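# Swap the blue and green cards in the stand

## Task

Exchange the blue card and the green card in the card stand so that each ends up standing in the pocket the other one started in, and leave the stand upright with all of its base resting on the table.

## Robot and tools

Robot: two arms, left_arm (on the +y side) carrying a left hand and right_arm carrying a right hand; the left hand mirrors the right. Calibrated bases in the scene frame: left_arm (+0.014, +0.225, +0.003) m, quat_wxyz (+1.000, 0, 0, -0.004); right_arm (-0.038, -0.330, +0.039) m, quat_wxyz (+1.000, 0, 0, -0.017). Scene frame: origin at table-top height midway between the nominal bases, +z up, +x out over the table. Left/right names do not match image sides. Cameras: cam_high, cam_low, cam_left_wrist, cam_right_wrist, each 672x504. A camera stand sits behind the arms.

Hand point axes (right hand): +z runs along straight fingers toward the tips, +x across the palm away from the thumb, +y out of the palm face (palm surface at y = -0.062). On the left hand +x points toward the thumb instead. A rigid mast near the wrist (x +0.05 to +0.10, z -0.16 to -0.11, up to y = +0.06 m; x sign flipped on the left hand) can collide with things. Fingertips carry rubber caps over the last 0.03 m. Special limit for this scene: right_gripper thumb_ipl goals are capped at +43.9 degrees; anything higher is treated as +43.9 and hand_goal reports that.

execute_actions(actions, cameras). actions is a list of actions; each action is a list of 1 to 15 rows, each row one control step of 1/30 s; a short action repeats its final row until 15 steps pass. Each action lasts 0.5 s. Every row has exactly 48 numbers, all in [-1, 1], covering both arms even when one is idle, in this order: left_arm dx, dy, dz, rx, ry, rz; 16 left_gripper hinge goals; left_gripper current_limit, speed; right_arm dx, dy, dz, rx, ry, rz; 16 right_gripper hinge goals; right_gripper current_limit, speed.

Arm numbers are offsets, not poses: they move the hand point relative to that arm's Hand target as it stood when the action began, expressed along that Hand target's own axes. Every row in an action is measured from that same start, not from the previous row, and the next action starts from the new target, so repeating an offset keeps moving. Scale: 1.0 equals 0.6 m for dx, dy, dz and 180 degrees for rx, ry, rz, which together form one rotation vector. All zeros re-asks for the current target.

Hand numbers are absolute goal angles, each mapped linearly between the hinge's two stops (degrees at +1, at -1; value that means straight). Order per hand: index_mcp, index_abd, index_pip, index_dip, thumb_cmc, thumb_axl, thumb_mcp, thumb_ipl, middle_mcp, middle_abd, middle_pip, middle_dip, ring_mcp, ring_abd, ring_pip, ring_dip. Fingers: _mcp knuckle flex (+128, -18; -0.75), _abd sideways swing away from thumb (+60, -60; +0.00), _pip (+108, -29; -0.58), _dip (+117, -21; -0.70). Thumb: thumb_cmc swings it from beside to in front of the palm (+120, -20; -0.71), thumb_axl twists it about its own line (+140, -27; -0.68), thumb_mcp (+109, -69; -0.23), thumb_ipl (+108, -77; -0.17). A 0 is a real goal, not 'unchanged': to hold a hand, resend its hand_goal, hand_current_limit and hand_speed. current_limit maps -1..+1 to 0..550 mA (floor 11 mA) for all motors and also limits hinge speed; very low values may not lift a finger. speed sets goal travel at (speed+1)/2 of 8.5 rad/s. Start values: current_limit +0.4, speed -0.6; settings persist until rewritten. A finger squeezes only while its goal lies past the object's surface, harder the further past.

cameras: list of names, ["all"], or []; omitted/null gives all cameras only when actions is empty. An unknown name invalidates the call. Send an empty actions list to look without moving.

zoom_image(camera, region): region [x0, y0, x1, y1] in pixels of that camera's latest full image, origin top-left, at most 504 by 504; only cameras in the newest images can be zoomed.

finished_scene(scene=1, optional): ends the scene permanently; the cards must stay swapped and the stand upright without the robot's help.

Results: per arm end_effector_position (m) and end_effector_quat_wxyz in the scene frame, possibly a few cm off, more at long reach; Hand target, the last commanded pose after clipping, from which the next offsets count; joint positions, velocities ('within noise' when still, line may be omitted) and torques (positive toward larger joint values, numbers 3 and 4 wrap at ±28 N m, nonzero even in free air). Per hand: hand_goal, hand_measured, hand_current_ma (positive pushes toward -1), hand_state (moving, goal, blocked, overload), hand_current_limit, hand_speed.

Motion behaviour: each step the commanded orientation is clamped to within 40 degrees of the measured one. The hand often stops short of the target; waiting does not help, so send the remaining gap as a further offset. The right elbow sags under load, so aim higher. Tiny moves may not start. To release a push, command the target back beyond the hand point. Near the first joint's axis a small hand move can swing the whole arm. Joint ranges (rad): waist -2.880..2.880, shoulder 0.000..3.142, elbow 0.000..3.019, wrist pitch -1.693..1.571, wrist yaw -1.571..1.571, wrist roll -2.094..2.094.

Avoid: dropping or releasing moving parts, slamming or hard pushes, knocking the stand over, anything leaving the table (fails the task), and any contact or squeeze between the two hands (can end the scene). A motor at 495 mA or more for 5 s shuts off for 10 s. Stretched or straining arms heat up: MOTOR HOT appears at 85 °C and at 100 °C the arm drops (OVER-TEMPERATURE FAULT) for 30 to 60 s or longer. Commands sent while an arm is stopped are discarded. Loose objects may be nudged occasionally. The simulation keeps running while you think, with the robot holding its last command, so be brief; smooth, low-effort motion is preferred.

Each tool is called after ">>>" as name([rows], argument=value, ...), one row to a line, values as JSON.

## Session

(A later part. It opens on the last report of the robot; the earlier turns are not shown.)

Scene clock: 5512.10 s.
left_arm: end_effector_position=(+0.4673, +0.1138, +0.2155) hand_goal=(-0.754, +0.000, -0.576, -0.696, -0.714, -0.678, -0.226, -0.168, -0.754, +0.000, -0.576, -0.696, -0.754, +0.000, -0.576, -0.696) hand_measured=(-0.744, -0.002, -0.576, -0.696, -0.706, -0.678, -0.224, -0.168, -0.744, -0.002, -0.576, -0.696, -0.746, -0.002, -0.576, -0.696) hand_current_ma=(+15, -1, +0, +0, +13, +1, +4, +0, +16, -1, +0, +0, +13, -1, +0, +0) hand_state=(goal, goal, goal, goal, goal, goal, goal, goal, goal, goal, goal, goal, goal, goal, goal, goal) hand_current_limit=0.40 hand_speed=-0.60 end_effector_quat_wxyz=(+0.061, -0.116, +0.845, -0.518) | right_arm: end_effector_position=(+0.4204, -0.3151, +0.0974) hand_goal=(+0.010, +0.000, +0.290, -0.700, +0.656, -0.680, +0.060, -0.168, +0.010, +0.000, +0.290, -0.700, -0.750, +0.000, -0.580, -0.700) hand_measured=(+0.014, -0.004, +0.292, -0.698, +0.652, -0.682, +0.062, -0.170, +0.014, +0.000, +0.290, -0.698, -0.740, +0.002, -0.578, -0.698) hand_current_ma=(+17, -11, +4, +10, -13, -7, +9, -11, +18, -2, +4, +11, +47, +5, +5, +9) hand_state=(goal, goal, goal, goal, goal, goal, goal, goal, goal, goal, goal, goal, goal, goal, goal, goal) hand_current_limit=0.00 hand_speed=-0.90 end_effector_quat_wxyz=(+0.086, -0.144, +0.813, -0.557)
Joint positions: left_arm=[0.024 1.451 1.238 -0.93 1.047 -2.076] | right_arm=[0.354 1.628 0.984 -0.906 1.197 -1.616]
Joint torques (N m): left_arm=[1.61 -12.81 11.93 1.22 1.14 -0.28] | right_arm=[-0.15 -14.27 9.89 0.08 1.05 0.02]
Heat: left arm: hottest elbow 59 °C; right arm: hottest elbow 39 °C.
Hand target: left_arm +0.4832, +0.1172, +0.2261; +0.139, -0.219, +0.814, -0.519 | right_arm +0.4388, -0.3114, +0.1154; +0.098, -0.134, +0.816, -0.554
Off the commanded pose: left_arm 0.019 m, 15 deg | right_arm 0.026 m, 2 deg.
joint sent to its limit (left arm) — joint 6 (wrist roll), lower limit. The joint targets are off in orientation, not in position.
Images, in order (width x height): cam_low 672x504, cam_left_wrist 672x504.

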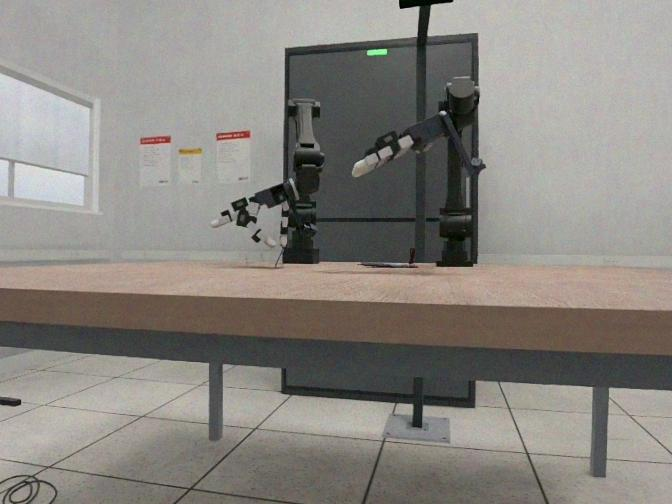

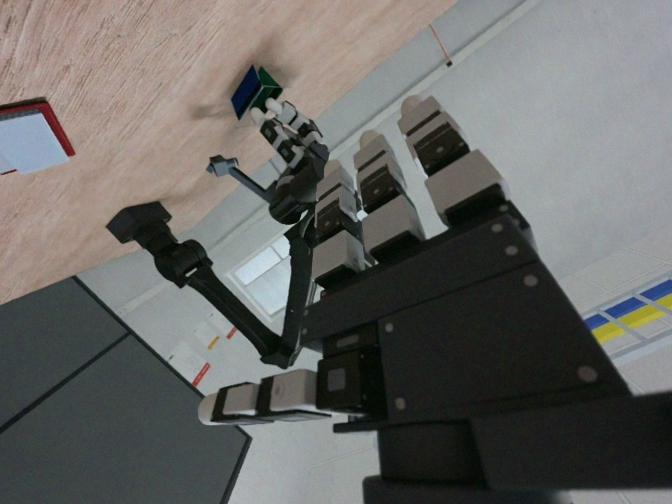

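>>> execute_actions([
  [[0,0,0,0,0,0,-0.754,0,-0.576,-0.696,-0.714,-0.678,-0.226,-0.168,-0.754,0,-0.576,-0.696,-0.754,0,-0.576,-0.696,0.4,-0.6,-0.01,-0.0476,-0.0153,0,0,0,-0.06,0,0.366,-0.626,0.657,-0.68,0.04,-0.168,-0.06,0,0.366,-0.626,-0.75,0,-0.58,-0.7,0,-0.8]],
  [[0,0,0,0,0,0,-0.754,0,-0.576,-0.696,-0.714,-0.678,-0.226,-0.168,-0.754,0,-0.576,-0.696,-0.754,0,-0.576,-0.696,0.4,-0.6,-0.005,-0.0152,0.0385,0,0,0,-0.223,0,0.528,-0.18,0.657,-0.68,0.02,-0.168,-0.223,0,0.528,-0.18,-0.75,0,-0.58,-0.7,0,-0.6]],
], cameras=["cam_low","cam_left_wrist","cam_high"])

>>> zoom_image(camera="cam_low", region=[235, 215, 295, 275])

>>> zoom_image(camera="cam_left_wrist", region=[225, 55, 325, 155])

>>> zoom_image(camera="cam_high", region=[160, 215, 240, 295])

Scene clock: 5566.57 s.
left_arm: end_effector_position=(+0.4673, +0.1138, +0.2155) hand_goal=(-0.754, +0.000, -0.576, -0.696, -0.714, -0.678, -0.226, -0.168, -0.754, +0.000, -0.576, -0.696, -0.754, +0.000, -0.576, -0.696) hand_measured=(-0.744, -0.002, -0.576, -0.696, -0.706, -0.678, -0.224, -0.168, -0.744, -0.002, -0.576, -0.696, -0.746, -0.002, -0.576, -0.696) hand_current_ma=(+15, -1, +0, +0, +13, +1, +4, +0, +16, -1, +0, +0, +13, -1, +0, +0) hand_state=(goal, goal, goal, goal, goal, goal, goal, goal, goal, goal, goal, goal, goal, goal, goal, goal) hand_current_limit=0.40 hand_speed=-0.60 end_effector_quat_wxyz=(+0.061, -0.116, +0.845, -0.518) | right_arm: end_effector_position=(+0.4391, -0.3372, +0.1238) hand_goal=(-0.224, +0.000, +0.528, -0.180, +0.656, -0.680, +0.020, -0.168, -0.224, +0.000, +0.528, -0.180, -0.750, +0.000, -0.580, -0.700) hand_measured=(-0.218, -0.004, +0.522, -0.184, +0.652, -0.682, +0.022, -0.170, -0.218, +0.000, +0.522, -0.184, -0.740, +0.002, -0.578, -0.698) hand_current_ma=(+28, -11, -24, -14, -13, -7, +10, -10, +30, -2, -23, -16, +47, +5, +5, +9) hand_state=(goal, goal, goal, goal, goal, goal, goal, goal, goal, goal, goal, goal, goal, goal, goal, goal) hand_current_limit=0.00 hand_speed=-0.60 end_effector_quat_wxyz=(+0.073, -0.149, +0.813, -0.557)
Joint positions: left_arm=[0.024 1.451 1.238 -0.93 1.047 -2.076] | right_arm=[0.291 1.603 1.037 -0.869 1.191 -1.767]
Joint torques (N m): left_arm=[1.55 -12.81 11.93 1.21 1.14 -0.28] | right_arm=[0.09 -16.09 9.18 1.31 1.07 0.01]
Heat: left arm: hottest elbow 59 °C; right arm: hottest elbow 49 °C.
Hand target: left_arm +0.4832, +0.1172, +0.2261; +0.139, -0.219, +0.814, -0.519 | right_arm +0.4558, -0.3339, +0.1454; +0.098, -0.134, +0.816, -0.554
Off the commanded pose: left_arm 0.019 m, 15 deg | right_arm 0.028 m, 3 deg.
joint sent to its limit (left arm) — joint 6 (wrist roll), lower limit. The joint targets are off in orientation, not in position.
Images, in order (width x height): cam_high 672x504, cam_low 672x504, cam_left_wrist 672x504.

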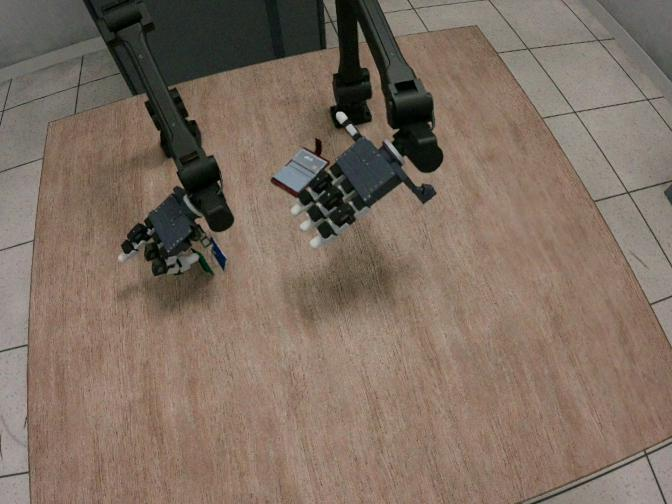

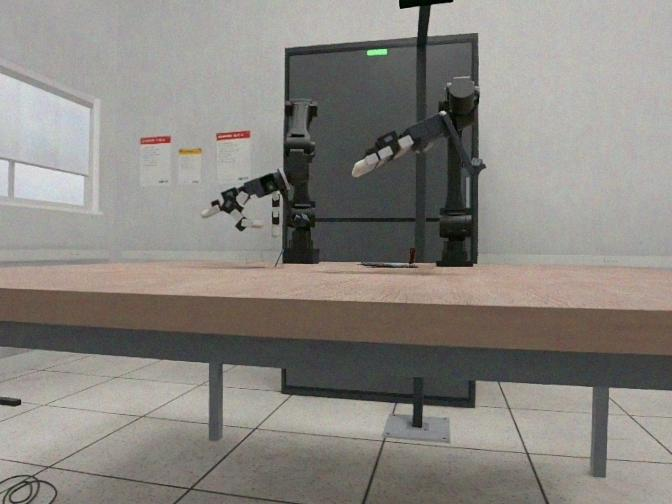

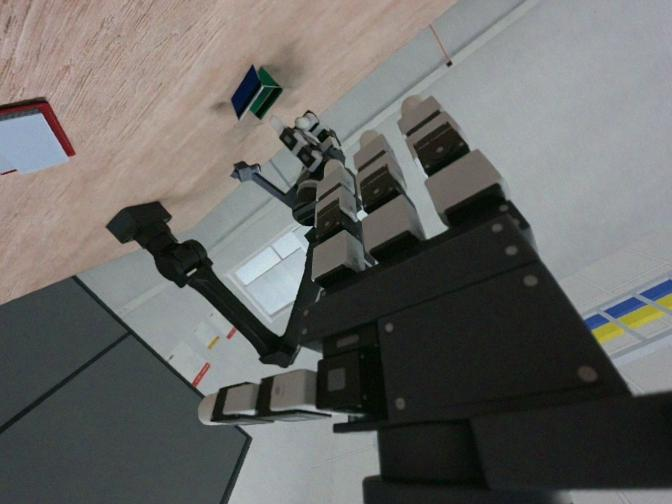

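Scaled by 8.400 from the camera's 672x504 image, which has a finer 960x720 frame.

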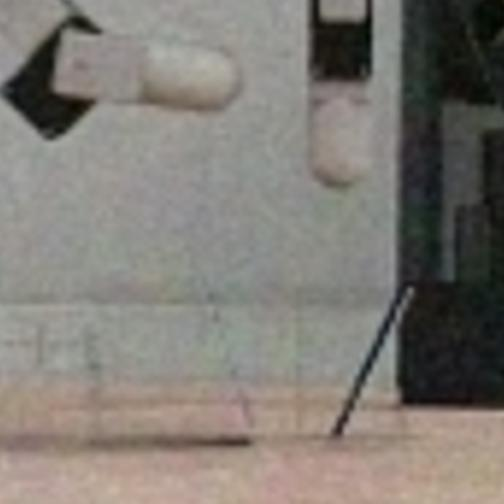

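Scaled by 5.040 from the camera's 672x504 image, which has a finer 960x720 frame.

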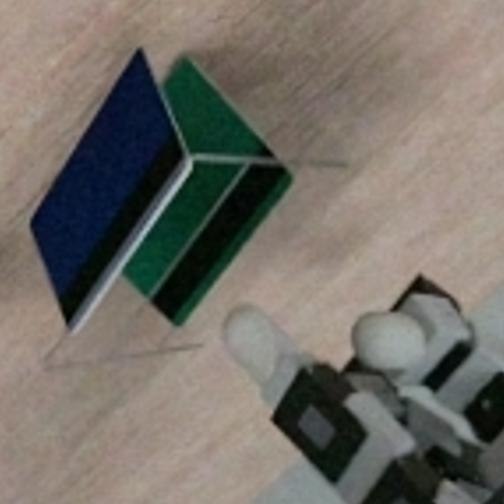

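Scaled by 6.300 from the camera's 672x504 image, which has a finer 960x720 frame.

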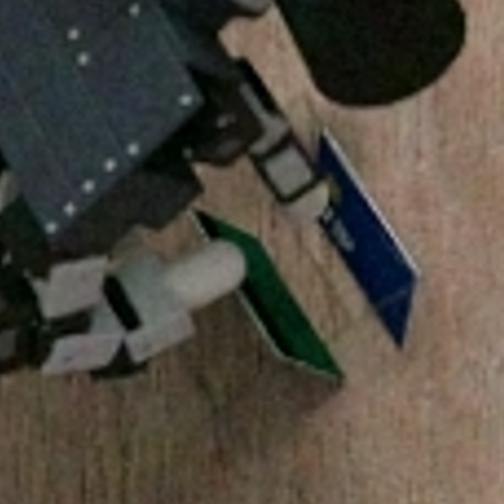

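>>> execute_actions([
  [[0,0,0,0,0,0,-0.754,0,-0.576,-0.696,-0.714,-0.678,-0.226,-0.168,-0.754,0,-0.576,-0.696,-0.754,0,-0.576,-0.696,0.4,-0.6,-0.0049,-0.0149,0.0379,0,0,0,-0.4,0,0.65,0.3,0.657,-0.68,0.02,-0.168,-0.4,0,0.65,0.3,-0.75,0,-0.58,-0.7,0,-0.6]],
  [[0,0,0,0,0,0,-0.754,0,-0.576,-0.696,-0.714,-0.678,-0.226,-0.168,-0.754,0,-0.576,-0.696,-0.754,0,-0.576,-0.696,0.4,-0.6,0.0153,0.0441,0.0195,0,0,0,-0.75,0,0.85,0.609,0.657,-0.68,0.02,-0.168,-0.75,0,0.85,0.609,-0.75,0,-0.58,-0.7,0,-0.6]],
], cameras=["cam_low","cam_left_wrist","cam_high"])

>>> zoom_image(camera="cam_low", region=[235, 215, 295, 275])

>>> zoom_image(camera="cam_left_wrist", region=[225, 55, 325, 155])

>>> zoom_image(camera="cam_high", region=[160, 215, 240, 295])

Scene clock: 5597.50 s.
left_arm: end_effector_position=(+0.4673, +0.1138, +0.2155) hand_goal=(-0.754, +0.000, -0.576, -0.696, -0.714, -0.678, -0.226, -0.168, -0.754, +0.000, -0.576, -0.696, -0.754, +0.000, -0.576, -0.696) hand_measured=(-0.744, -0.002, -0.576, -0.696, -0.706, -0.678, -0.224, -0.168, -0.744, -0.002, -0.576, -0.696, -0.746, -0.002, -0.576, -0.696) hand_current_ma=(+15, -1, +0, +0, +13, +1, +4, +0, +16, -1, +0, +0, +13, -1, +0, +0) hand_state=(goal, goal, goal, goal, goal, goal, goal, goal, goal, goal, goal, goal, goal, goal, goal, goal) hand_current_limit=0.40 hand_speed=-0.60 end_effector_quat_wxyz=(+0.061, -0.116, +0.845, -0.518) | right_arm: end_effector_position=(+0.4598, -0.3554, +0.1182) hand_goal=(-0.750, +0.000, +0.850, +0.608, +0.656, -0.680, +0.020, -0.168, -0.750, +0.000, +0.850, +0.608, -0.750, +0.000, -0.580, -0.700) hand_measured=(-0.736, -0.002, +0.846, +0.604, +0.654, -0.682, +0.022, -0.170, -0.736, +0.000, +0.846, +0.604, -0.740, +0.002, -0.578, -0.698) hand_current_ma=(+62, -10, -20, -14, -11, -7, +9, -10, +66, -2, -19, -15, +47, +5, +5, +9) hand_state=(goal, goal, goal, goal, goal, goal, goal, goal, goal, goal, goal, goal, goal, goal, goal, goal) hand_current_limit=0.00 hand_speed=-0.60 end_effector_quat_wxyz=(+0.100, -0.135, +0.815, -0.554)
Joint positions: left_arm=[0.024 1.451 1.238 -0.93 1.047 -2.076] | right_arm=[0.238 1.602 1.002 -0.635 1.173 -1.92]
Joint torques (N m): left_arm=[1.61 -12.86 11.93 1.22 1.15 -0.29] | right_arm=[-0.44 -14.45 6.31 1.62 1.06 0.03]
Heat: left arm: hottest elbow 59 °C; right arm: hottest elbow 48 °C.
Hand target: left_arm +0.4832, +0.1172, +0.2261; +0.139, -0.219, +0.814, -0.519 | right_arm +0.4587, -0.3600, +0.1165; +0.098, -0.134, +0.816, -0.554
Off the commanded pose: left_arm 0.019 m, 15 deg | right_arm 0.005 m, 0 deg.
joint sent to its limit (left arm) — joint 6 (wrist roll), lower limit. The joint targets are off in orientation, not in position.
Images, in order (width x height): cam_high 672x504, cam_low 672x504, cam_left_wrist 672x504.

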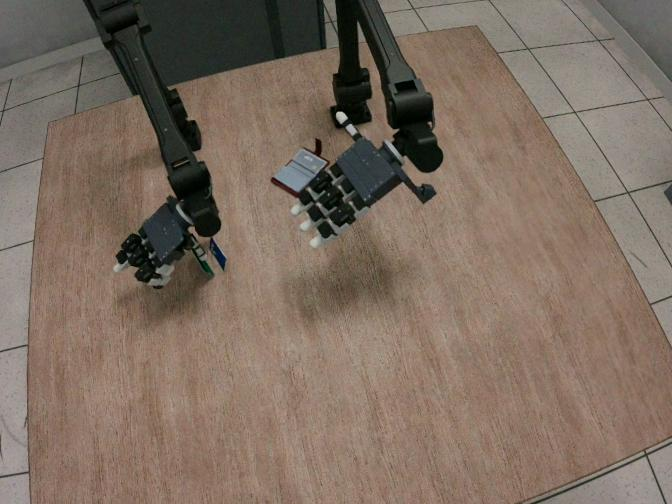

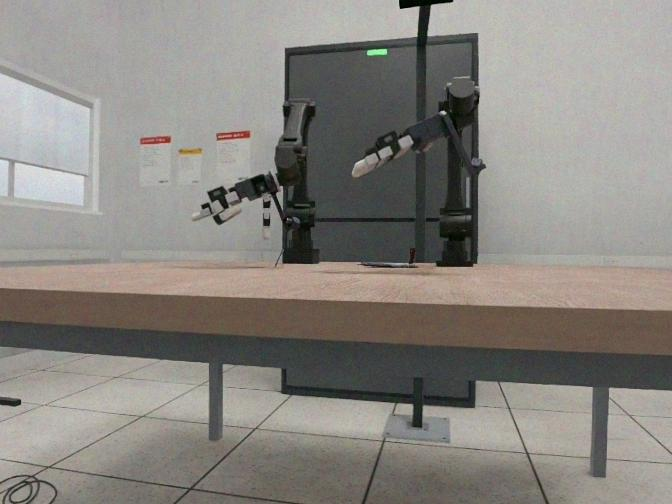

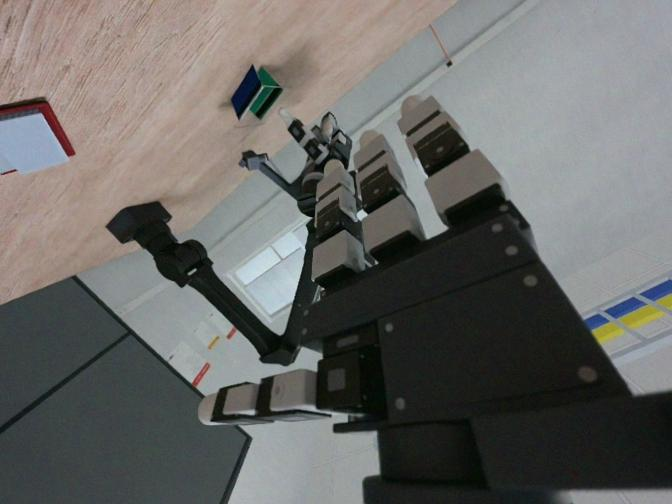

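Scaled by 8.400 from the camera's 672x504 image, which has a finer 960x720 frame.

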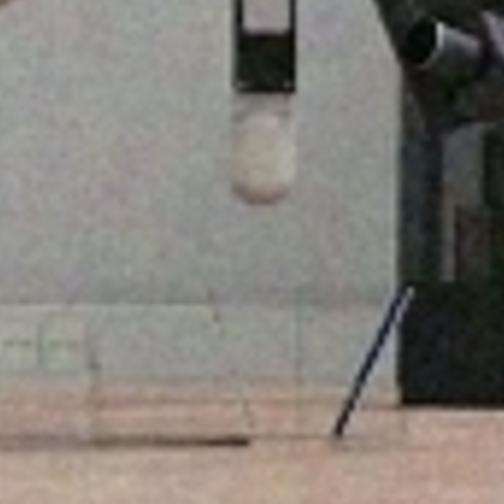

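Scaled by 5.040 from the camera's 672x504 image, which has a finer 960x720 frame.

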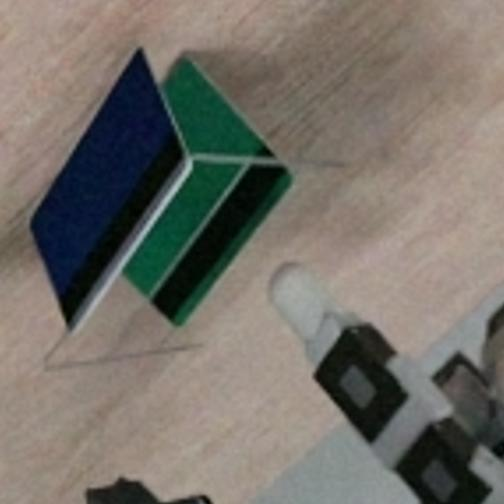

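Scaled by 6.300 from the camera's 672x504 image, which has a finer 960x720 frame.

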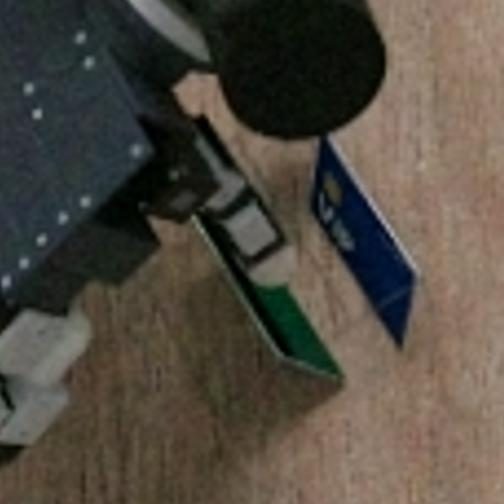

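>>> execute_actions([
  [[0,0,0,0,0,0,-0.754,0,-0.576,-0.696,-0.714,-0.678,-0.226,-0.168,-0.754,0,-0.576,-0.696,-0.754,0,-0.576,-0.696,0.4,-0.6,0.0433,0.0287,0.0168,0,0,0,-0.75,0,0.85,0.609,0.657,-0.68,0.02,-0.168,-0.75,0,0.85,0.609,-0.75,0,-0.58,-0.7,0,-0.6]],
], cameras=["cam_low","cam_left_wrist","cam_high"])

>>> zoom_image(camera="cam_low", region=[235, 215, 295, 275])

>>> zoom_image(camera="cam_left_wrist", region=[225, 55, 325, 155])

>>> zoom_image(camera="cam_high", region=[160, 215, 240, 295])

Scene clock: 5624.63 s.
left_arm: end_effector_position=(+0.4673, +0.1138, +0.2155) hand_goal=(-0.754, +0.000, -0.576, -0.696, -0.714, -0.678, -0.226, -0.168, -0.754, +0.000, -0.576, -0.696, -0.754, +0.000, -0.576, -0.696) hand_measured=(-0.744, -0.002, -0.576, -0.696, -0.706, -0.678, -0.224, -0.168, -0.744, -0.002, -0.576, -0.696, -0.746, -0.002, -0.576, -0.696) hand_current_ma=(+15, -1, +0, +0, +13, +1, +4, +0, +16, -1, +0, +0, +13, -1, +0, +0) hand_state=(goal, goal, goal, goal, goal, goal, goal, goal, goal, goal, goal, goal, goal, goal, goal, goal) hand_current_limit=0.40 hand_speed=-0.60 end_effector_quat_wxyz=(+0.061, -0.116, +0.845, -0.518) | right_arm: end_effector_position=(+0.4347, -0.3679, +0.0892) hand_goal=(-0.750, +0.000, +0.850, +0.608, +0.656, -0.680, +0.020, -0.168, -0.750, +0.000, +0.850, +0.608, -0.750, +0.000, -0.580, -0.700) hand_measured=(-0.738, -0.002, +0.846, +0.604, +0.654, -0.682, +0.022, -0.170, -0.738, +0.000, +0.846, +0.604, -0.740, +0.002, -0.578, -0.698) hand_current_ma=(+56, -10, -19, -13, -10, -7, +9, -10, +59, -2, -18, -15, +47, +5, +5, +9) hand_state=(goal, goal, goal, goal, goal, goal, goal, goal, goal, goal, goal, goal, goal, goal, goal, goal) hand_current_limit=0.00 hand_speed=-0.60 end_effector_quat_wxyz=(+0.090, -0.141, +0.815, -0.555)
Joint positions: left_arm=[0.024 1.451 1.238 -0.93 1.047 -2.076] | right_arm=[0.221 1.594 0.899 -0.527 1.168 -1.957]
Joint torques (N m): left_arm=[1.61 -12.86 11.97 1.24 1.14 -0.29] | right_arm=[-0.32 -15.38 5.97 1.68 1.04 0.05]
Heat: left arm: hottest elbow 59 °C; right arm: hottest elbow 44 °C.
Hand target: left_arm +0.4832, +0.1172, +0.2261; +0.139, -0.219, +0.814, -0.519 | right_arm +0.4353, -0.3714, +0.0965; +0.098, -0.134, +0.816, -0.554
Off the commanded pose: left_arm 0.019 m, 15 deg | right_arm 0.008 m, 1 deg.
joint sent to its limit (left arm) — joint 6 (wrist roll), lower limit. The joint targets are off in orientation, not in position.
Images, in order (width x height): cam_high 672x504, cam_low 672x504, cam_left_wrist 672x504.

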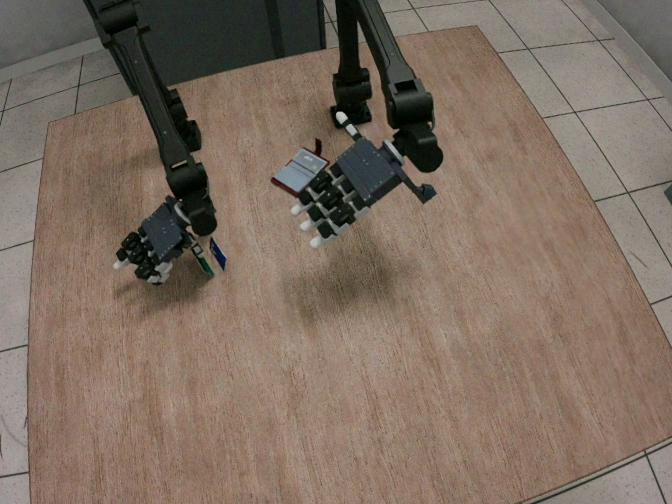

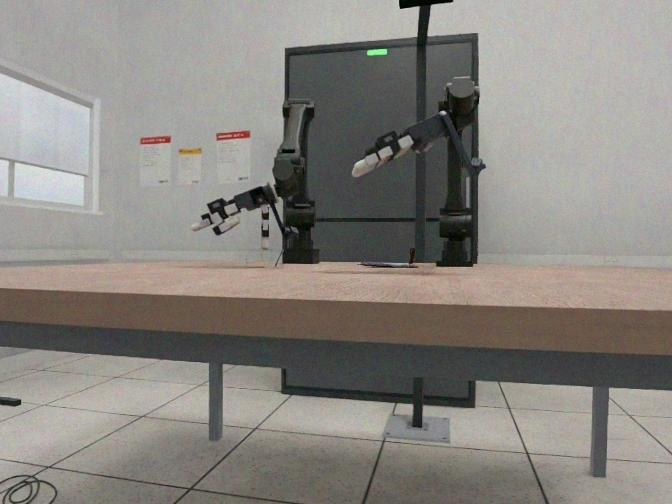

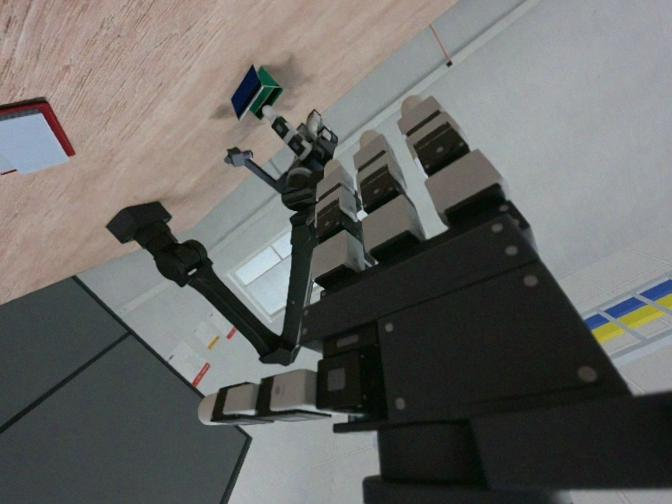

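Scaled by 8.400 from the camera's 672x504 image, which has a finer 960x720 frame.

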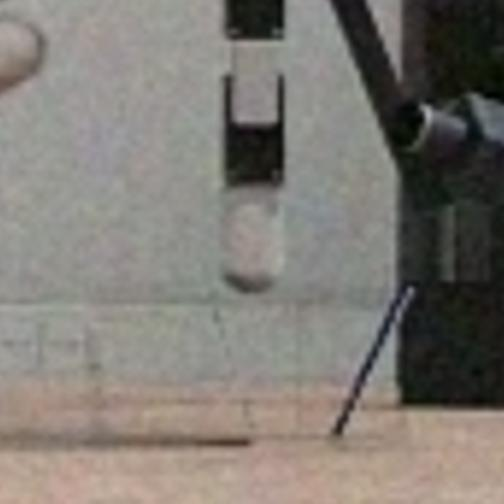

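Scaled by 5.040 from the camera's 672x504 image, which has a finer 960x720 frame.

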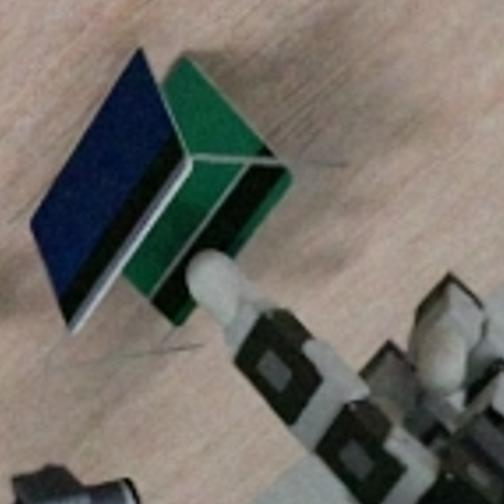

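Scaled by 6.300 from the camera's 672x504 image, which has a finer 960x720 frame.

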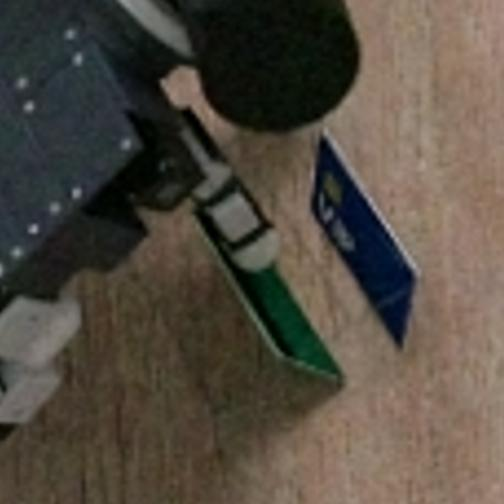

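>>> execute_actions([
  [[0,0,0,0,0,0,-0.754,0,-0.576,-0.696,-0.714,-0.678,-0.226,-0.168,-0.754,0,-0.576,-0.696,-0.754,0,-0.576,-0.696,0.4,-0.6,-0.0008,0.04,0.0075,0,0,0,-0.75,0,0.85,0.609,0.657,-0.68,0.02,-0.168,-0.75,0,0.85,0.609,-0.75,0,-0.58,-0.7,0,-0.6]],
], cameras=["cam_low","cam_left_wrist","cam_high"])

>>> zoom_image(camera="cam_low", region=[245, 235, 285, 275])

>>> zoom_image(camera="cam_left_wrist", region=[225, 55, 325, 155])

Scene clock: 5652.17 s.
left_arm: end_effector_position=(+0.4673, +0.1138, +0.2155) hand_goal=(-0.754, +0.000, -0.576, -0.696, -0.714, -0.678, -0.226, -0.168, -0.754, +0.000, -0.576, -0.696, -0.754, +0.000, -0.576, -0.696) hand_measured=(-0.744, -0.002, -0.576, -0.696, -0.706, -0.678, -0.224, -0.168, -0.744, -0.002, -0.576, -0.696, -0.746, -0.002, -0.576, -0.696) hand_current_ma=(+15, -1, +0, +0, +13, +1, +4, +0, +16, -1, +0, +0, +13, -1, +0, +0) hand_state=(goal, goal, goal, goal, goal, goal, goal, goal, goal, goal, goal, goal, goal, goal, goal, goal) hand_current_limit=0.40 hand_speed=-0.60 end_effector_quat_wxyz=(+0.061, -0.116, +0.845, -0.518) | right_arm: end_effector_position=(+0.4352, -0.3678, +0.0817) hand_goal=(-0.750, +0.000, +0.850, +0.608, +0.656, -0.680, +0.020, -0.168, -0.750, +0.000, +0.850, +0.608, -0.750, +0.000, -0.580, -0.700) hand_measured=(-0.738, -0.002, +0.846, +0.604, +0.654, -0.682, +0.022, -0.170, -0.738, +0.000, +0.846, +0.604, -0.740, +0.002, -0.578, -0.698) hand_current_ma=(+56, -10, -19, -13, -10, -7, +9, -10, +59, -2, -18, -15, +47, +5, +5, +9) hand_state=(goal, goal, goal, goal, goal, goal, goal, goal, goal, goal, goal, goal, goal, goal, goal, goal) hand_current_limit=0.00 hand_speed=-0.60 end_effector_quat_wxyz=(+0.098, -0.135, +0.815, -0.554)
Joint positions: left_arm=[0.024 1.451 1.238 -0.93 1.047 -2.076] | right_arm=[0.221 1.603 0.881 -0.481 1.168 -1.955]
Joint torques (N m): left_arm=[1.55 -12.81 11.92 1.2 1.15 -0.29] | right_arm=[0.56 -11.93 5.79 1.7 1.18 0.29]
Heat: left arm: hottest elbow 59 °C; right arm: hottest elbow 44 °C.
Hand target: left_arm +0.4832, +0.1172, +0.2261; +0.139, -0.219, +0.814, -0.519 | right_arm +0.4346, -0.3667, +0.0725; +0.098, -0.134, +0.816, -0.554
Off the commanded pose: left_arm 0.019 m, 15 deg | right_arm 0.009 m, 0 deg.
joint sent to its limit (left arm) — joint 6 (wrist roll), lower limit. The joint targets are off in orientation, not in position.
Images, in order (width x height): cam_high 672x504, cam_low 672x504, cam_left_wrist 672x504.

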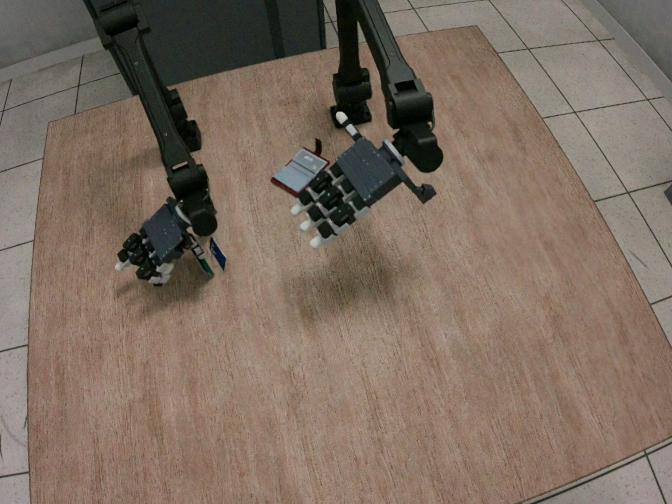

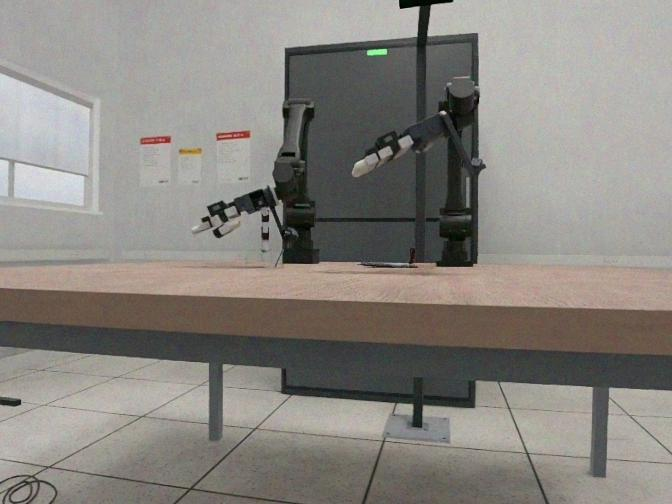

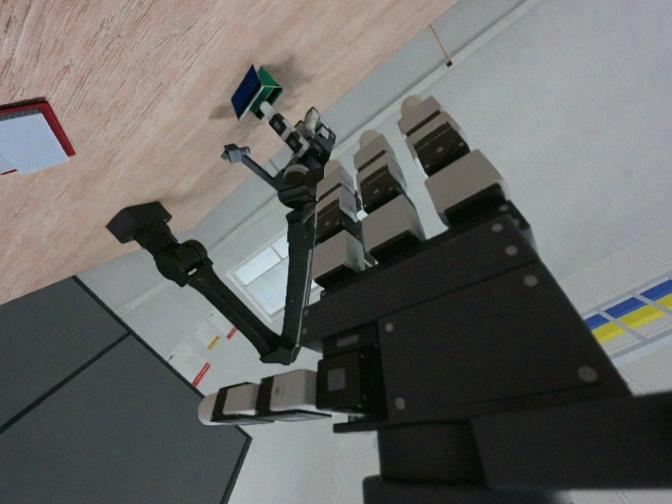

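Scaled by 12.600 from the camera's 672x504 image, which has a finer 960x720 frame.

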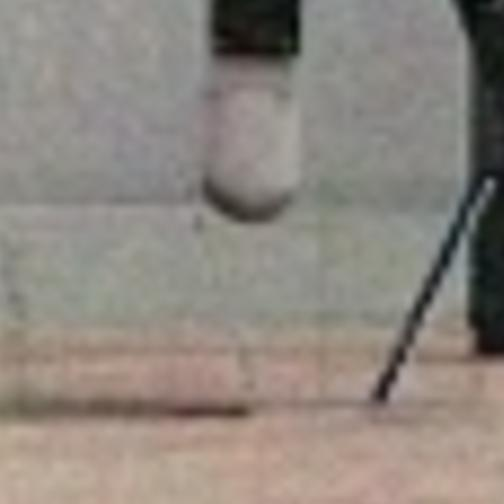

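Scaled by 5.040 from the camera's 672x504 image, which has a finer 960x720 frame.

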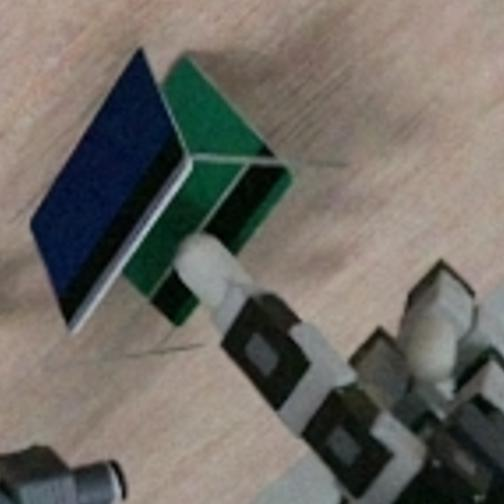

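>>> execute_actions([
  [[0,0,0,0,0,0,-0.754,0,-0.576,-0.696,-0.714,-0.678,-0.226,-0.168,-0.754,0,-0.576,-0.696,-0.754,0,-0.576,-0.696,0.4,-0.6,-0.001,0.0265,-0.0035,0,0,0,-0.75,0,0.85,0.609,0.657,-0.68,0.02,-0.168,-0.75,0,0.85,0.609,-0.75,0,-0.58,-0.7,0,-0.6]],
], cameras=["cam_low","cam_left_wrist"])

>>> zoom_image(camera="cam_low", region=[245, 235, 285, 275])

Scene clock: 5667.27 s.
left_arm: end_effector_position=(+0.4673, +0.1138, +0.2155) hand_goal=(-0.754, +0.000, -0.576, -0.696, -0.714, -0.678, -0.226, -0.168, -0.754, +0.000, -0.576, -0.696, -0.754, +0.000, -0.576, -0.696) hand_measured=(-0.744, -0.002, -0.576, -0.696, -0.706, -0.678, -0.224, -0.168, -0.744, -0.002, -0.576, -0.696, -0.746, -0.002, -0.576, -0.696) hand_current_ma=(+15, -1, +0, +0, +13, +1, +4, +0, +16, -1, +0, +0, +13, -1, +0, +0) hand_state=(goal, goal, goal, goal, goal, goal, goal, goal, goal, goal, goal, goal, goal, goal, goal, goal) hand_current_limit=0.40 hand_speed=-0.60 end_effector_quat_wxyz=(+0.061, -0.116, +0.845, -0.518) | right_arm: end_effector_position=(+0.4325, -0.3632, +0.0652) hand_goal=(-0.750, +0.000, +0.850, +0.608, +0.656, -0.680, +0.020, -0.168, -0.750, +0.000, +0.850, +0.608, -0.750, +0.000, -0.580, -0.700) hand_measured=(-0.738, -0.002, +0.846, +0.604, +0.654, -0.682, +0.022, -0.170, -0.738, +0.000, +0.846, +0.604, -0.740, +0.002, -0.578, -0.698) hand_current_ma=(+56, -10, -19, -13, -6, -7, +9, -8, +59, -2, -18, -15, +47, +5, +5, +9) hand_state=(goal, goal, goal, goal, goal, goal, goal, goal, goal, goal, goal, goal, goal, goal, goal, goal) hand_current_limit=0.00 hand_speed=-0.60 end_effector_quat_wxyz=(+0.096, -0.134, +0.817, -0.553)
Joint positions: left_arm=[0.024 1.451 1.238 -0.93 1.047 -2.076] | right_arm=[0.233 1.638 0.873 -0.481 1.171 -1.912]
Joint torques (N m): left_arm=[1.67 -12.86 11.95 1.21 1.14 -0.28] | right_arm=[1.14 -12.28 5.78 1.47 1.33 0.27]
Heat: left arm: hottest elbow 59 °C; right arm: hottest elbow 43 °C.
Hand target: left_arm +0.4832, +0.1172, +0.2261; +0.139, -0.219, +0.814, -0.519 | right_arm +0.4327, -0.3592, +0.0584; +0.098, -0.134, +0.816, -0.554
Off the commanded pose: left_arm 0.019 m, 15 deg | right_arm 0.008 m, 0 deg.
joint sent to its limit (left arm) — joint 6 (wrist roll), lower limit. The joint targets are off in orientation, not in position.
Images, in order (width x height): cam_low 672x504, cam_left_wrist 672x504.

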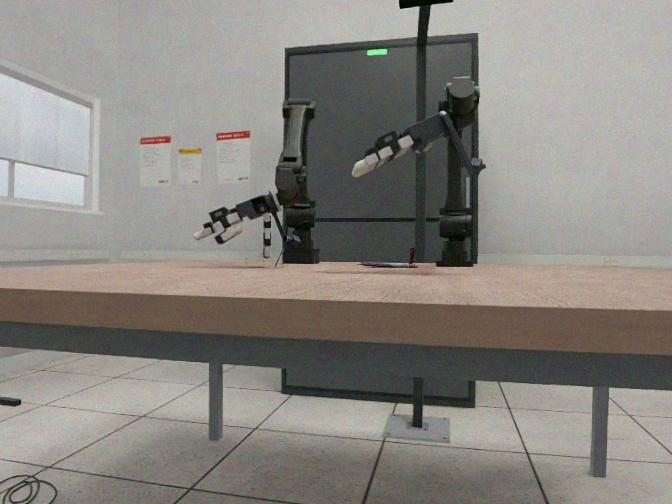

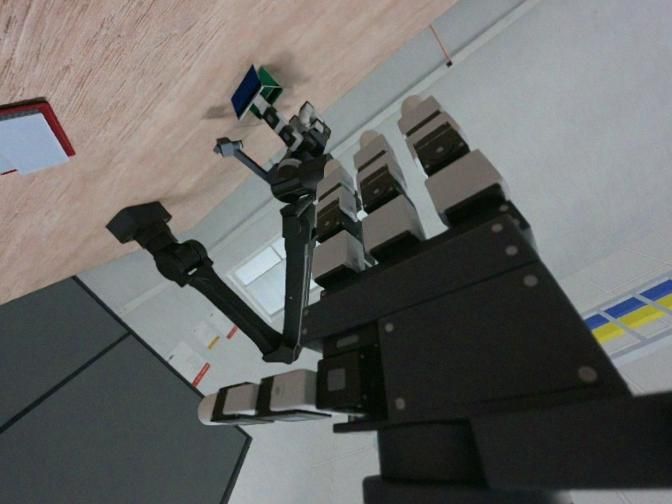

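Scaled by 12.600 from the camera's 672x504 image, which has a finer 960x720 frame.

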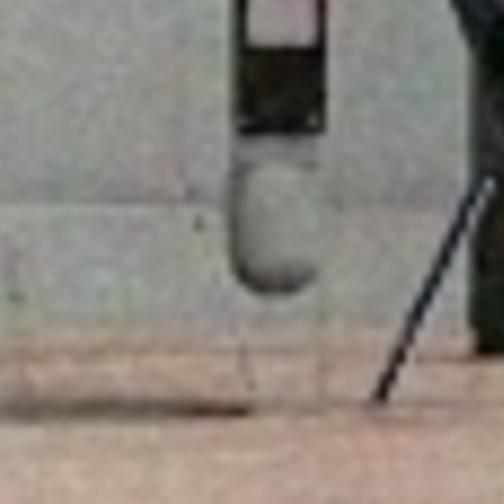

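>>> execute_actions([
  [[0,0,0,0,0,0,-0.754,0,-0.576,-0.696,-0.714,-0.678,-0.226,-0.168,-0.754,0,-0.576,-0.696,-0.754,0,-0.576,-0.696,0.4,-0.6,0.0018,0.0133,0.016,0,0,0,-0.75,0,0.85,0.609,0.657,-0.68,0.02,-0.168,-0.75,0,0.85,0.609,-0.75,0,-0.58,-0.7,-0.2,-0.93]],
], cameras=["cam_low","cam_left_wrist"])

>>> zoom_image(camera="cam_low", region=[245, 235, 285, 275])

>>> zoom_image(camera="cam_left_wrist", region=[225, 55, 325, 155])

Scene clock: 5683.77 s.
left_arm: end_effector_position=(+0.4673, +0.1138, +0.2155) hand_goal=(-0.754, +0.000, -0.576, -0.696, -0.714, -0.678, -0.226, -0.168, -0.754, +0.000, -0.576, -0.696, -0.754, +0.000, -0.576, -0.696) hand_measured=(-0.744, -0.002, -0.576, -0.696, -0.706, -0.678, -0.224, -0.168, -0.744, -0.002, -0.576, -0.696, -0.746, -0.002, -0.576, -0.696) hand_current_ma=(+15, -1, +0, +0, +13, +1, +4, +0, +16, -1, +0, +0, +13, -1, +0, +0) hand_state=(goal, goal, goal, goal, goal, goal, goal, goal, goal, goal, goal, goal, goal, goal, goal, goal) hand_current_limit=0.40 hand_speed=-0.60 end_effector_quat_wxyz=(+0.061, -0.116, +0.845, -0.518) | right_arm: end_effector_position=(+0.4368, -0.3623, +0.0567) hand_goal=(-0.750, +0.000, +0.850, +0.608, +0.656, -0.680, +0.020, -0.168, -0.750, +0.000, +0.850, +0.608, -0.750, +0.000, -0.580, -0.700) hand_measured=(-0.738, -0.002, +0.846, +0.604, +0.654, -0.682, +0.020, -0.170, -0.738, +0.000, +0.846, +0.604, -0.740, +0.002, -0.578, -0.698) hand_current_ma=(+56, -10, -19, -13, -6, -7, +5, -8, +59, -2, -18, -15, +47, +5, +5, +9) hand_state=(goal, goal, goal, goal, goal, goal, goal, goal, goal, goal, goal, goal, goal, goal, goal, goal) hand_current_limit=-0.20 hand_speed=-0.93 end_effector_quat_wxyz=(+0.106, -0.129, +0.816, -0.553)
Joint positions: left_arm=[0.024 1.451 1.238 -0.93 1.047 -2.076] | right_arm=[0.233 1.657 0.861 -0.42 1.171 -1.921]
Joint torques (N m): left_arm=[1.67 -12.86 11.95 1.22 1.14 -0.28] | right_arm=[-0.03 -12.28 5.44 1.84 1.12 0]
Heat: left arm: hottest elbow 59 °C; right arm: hottest elbow 41 °C.
Hand target: left_arm +0.4832, +0.1172, +0.2261; +0.139, -0.219, +0.814, -0.519 | right_arm +0.4338, -0.3651, +0.0474; +0.098, -0.134, +0.816, -0.554
Off the commanded pose: left_arm 0.019 m, 15 deg | right_arm 0.010 m, 1 deg.
joint sent to its limit (left arm) — joint 6 (wrist roll), lower limit. The joint targets are off in orientation, not in position.
Images, in order (width x height): cam_low 672x504, cam_left_wrist 672x504.

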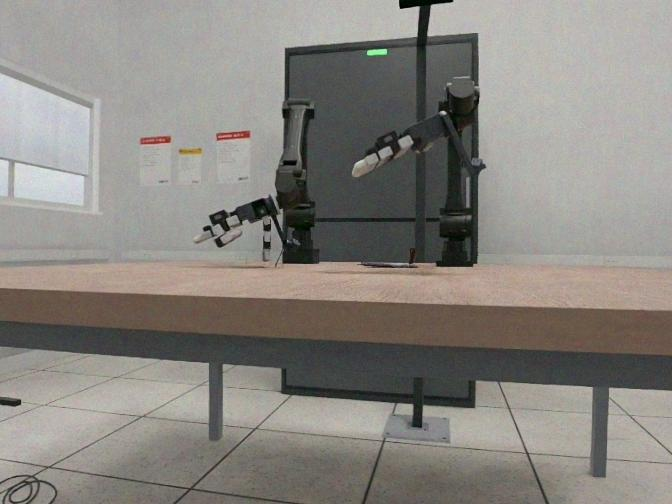

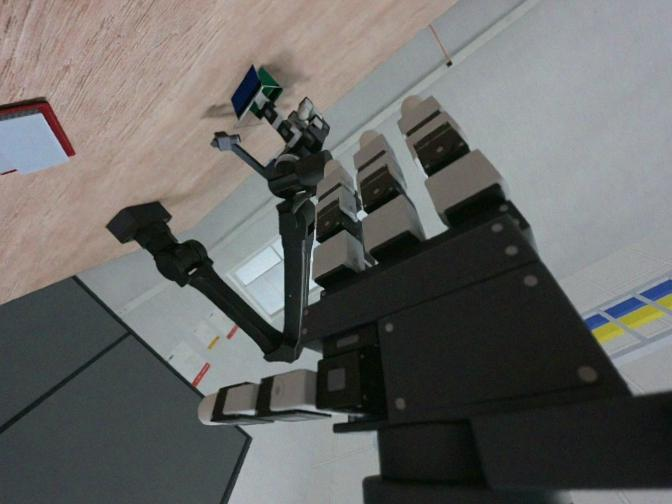

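Scaled by 12.600 from the camera's 672x504 image, which has a finer 960x720 frame.

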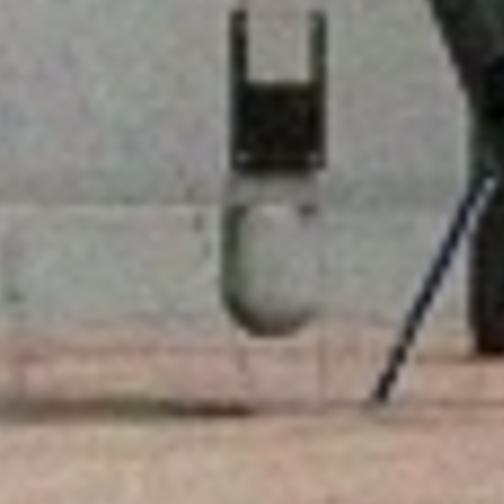

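Scaled by 5.040 from the camera's 672x504 image, which has a finer 960x720 frame.

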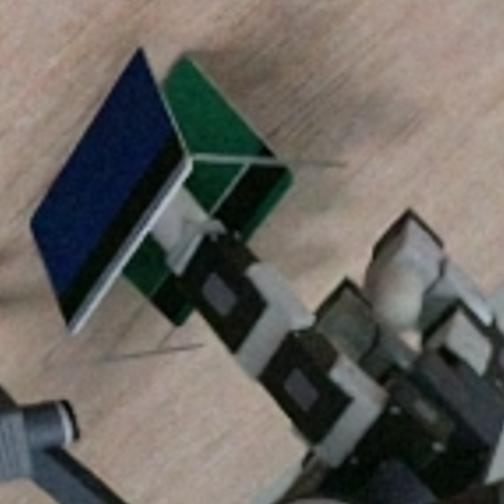

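>>> execute_actions([
  [[0,0,0,0,0,0,-0.754,0,-0.576,-0.696,-0.714,-0.678,-0.226,-0.168,-0.754,0,-0.576,-0.696,-0.754,0,-0.576,-0.696,0.4,-0.6,0,-0.0077,-0.0031,0,0,0,-0.75,0,0.85,0.609,0.657,-0.68,0.1,-0.168,-0.75,0,0.85,0.609,-0.75,0,-0.58,-0.7,-0.2,-0.93]],
], cameras=["cam_low","cam_left_wrist"])

>>> zoom_image(camera="cam_low", region=[245, 235, 285, 275])

>>> zoom_image(camera="cam_left_wrist", region=[225, 55, 325, 155])

Scene clock: 5697.50 s.
left_arm: end_effector_position=(+0.4673, +0.1138, +0.2155) hand_goal=(-0.754, +0.000, -0.576, -0.696, -0.714, -0.678, -0.226, -0.168, -0.754, +0.000, -0.576, -0.696, -0.754, +0.000, -0.576, -0.696) hand_measured=(-0.744, -0.002, -0.576, -0.696, -0.706, -0.678, -0.224, -0.168, -0.744, -0.002, -0.576, -0.696, -0.746, -0.002, -0.576, -0.696) hand_current_ma=(+15, -1, +0, +0, +13, +1, +4, +0, +16, -1, +0, +0, +13, -1, +0, +0) hand_state=(goal, goal, goal, goal, goal, goal, goal, goal, goal, goal, goal, goal, goal, goal, goal, goal) hand_current_limit=0.40 hand_speed=-0.60 end_effector_quat_wxyz=(+0.061, -0.116, +0.845, -0.518) | right_arm: end_effector_position=(+0.4366, -0.3624, +0.0567) hand_goal=(-0.750, +0.000, +0.850, +0.608, +0.656, -0.680, +0.100, -0.168, -0.750, +0.000, +0.850, +0.608, -0.750, +0.000, -0.580, -0.700) hand_measured=(-0.738, -0.002, +0.846, +0.604, +0.654, -0.682, +0.090, -0.170, -0.738, +0.000, +0.846, +0.604, -0.740, +0.002, -0.578, -0.698) hand_current_ma=(+56, -10, -19, -13, -6, -7, -58, -8, +59, -2, -18, -15, +47, +5, +5, +9) hand_state=(goal, goal, goal, goal, goal, goal, goal, goal, goal, goal, goal, goal, goal, goal, goal, goal) hand_current_limit=-0.20 hand_speed=-0.93 end_effector_quat_wxyz=(+0.105, -0.130, +0.816, -0.554)
Joint positions: left_arm=[0.024 1.451 1.238 -0.93 1.047 -2.076] | right_arm=[0.233 1.657 0.861 -0.42 1.171 -1.924]
Joint torques (N m): left_arm=[1.55 -12.92 11.93 1.24 1.14 -0.28] | right_arm=[-0.03 -13.27 5.68 1.17 1.13 0.03]
Heat: left arm: hottest elbow 59 °C; right arm: hottest elbow 41 °C.
Hand target: left_arm +0.4832, +0.1172, +0.2261; +0.139, -0.219, +0.814, -0.519 | right_arm +0.4337, -0.3651, +0.0524; +0.098, -0.134, +0.816, -0.554
Off the commanded pose: left_arm 0.019 m, 15 deg | right_arm 0.006 m, 1 deg.
joint sent to its limit (left arm) — joint 6 (wrist roll), lower limit. The joint targets are off in orientation, not in position.
Images, in order (width x height): cam_low 672x504, cam_left_wrist 672x504.

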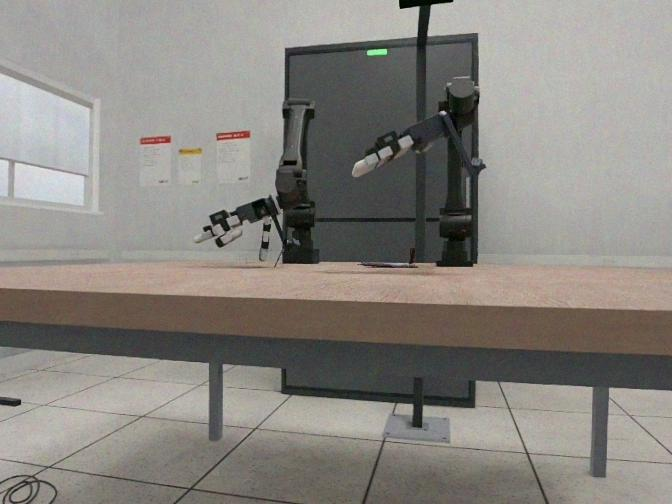

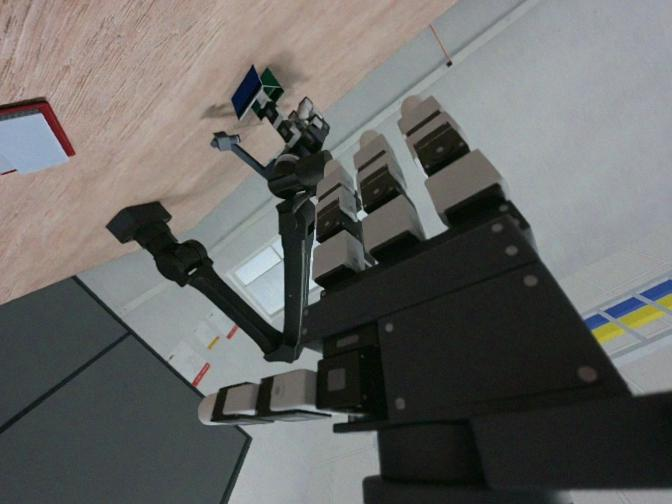

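Scaled by 12.600 from the camera's 672x504 image, which has a finer 960x720 frame.

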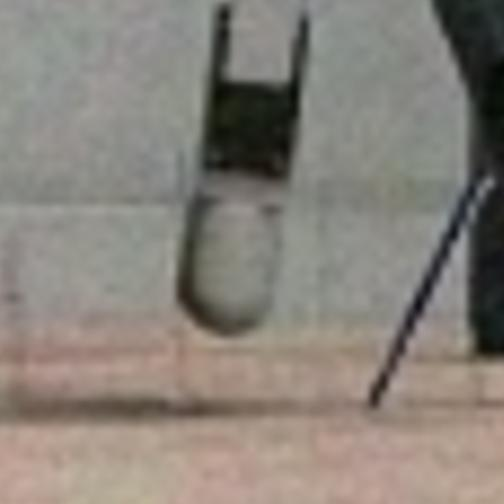

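Scaled by 5.040 from the camera's 672x504 image, which has a finer 960x720 frame.

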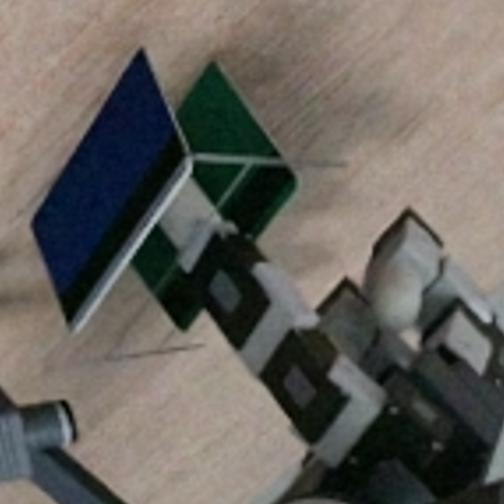

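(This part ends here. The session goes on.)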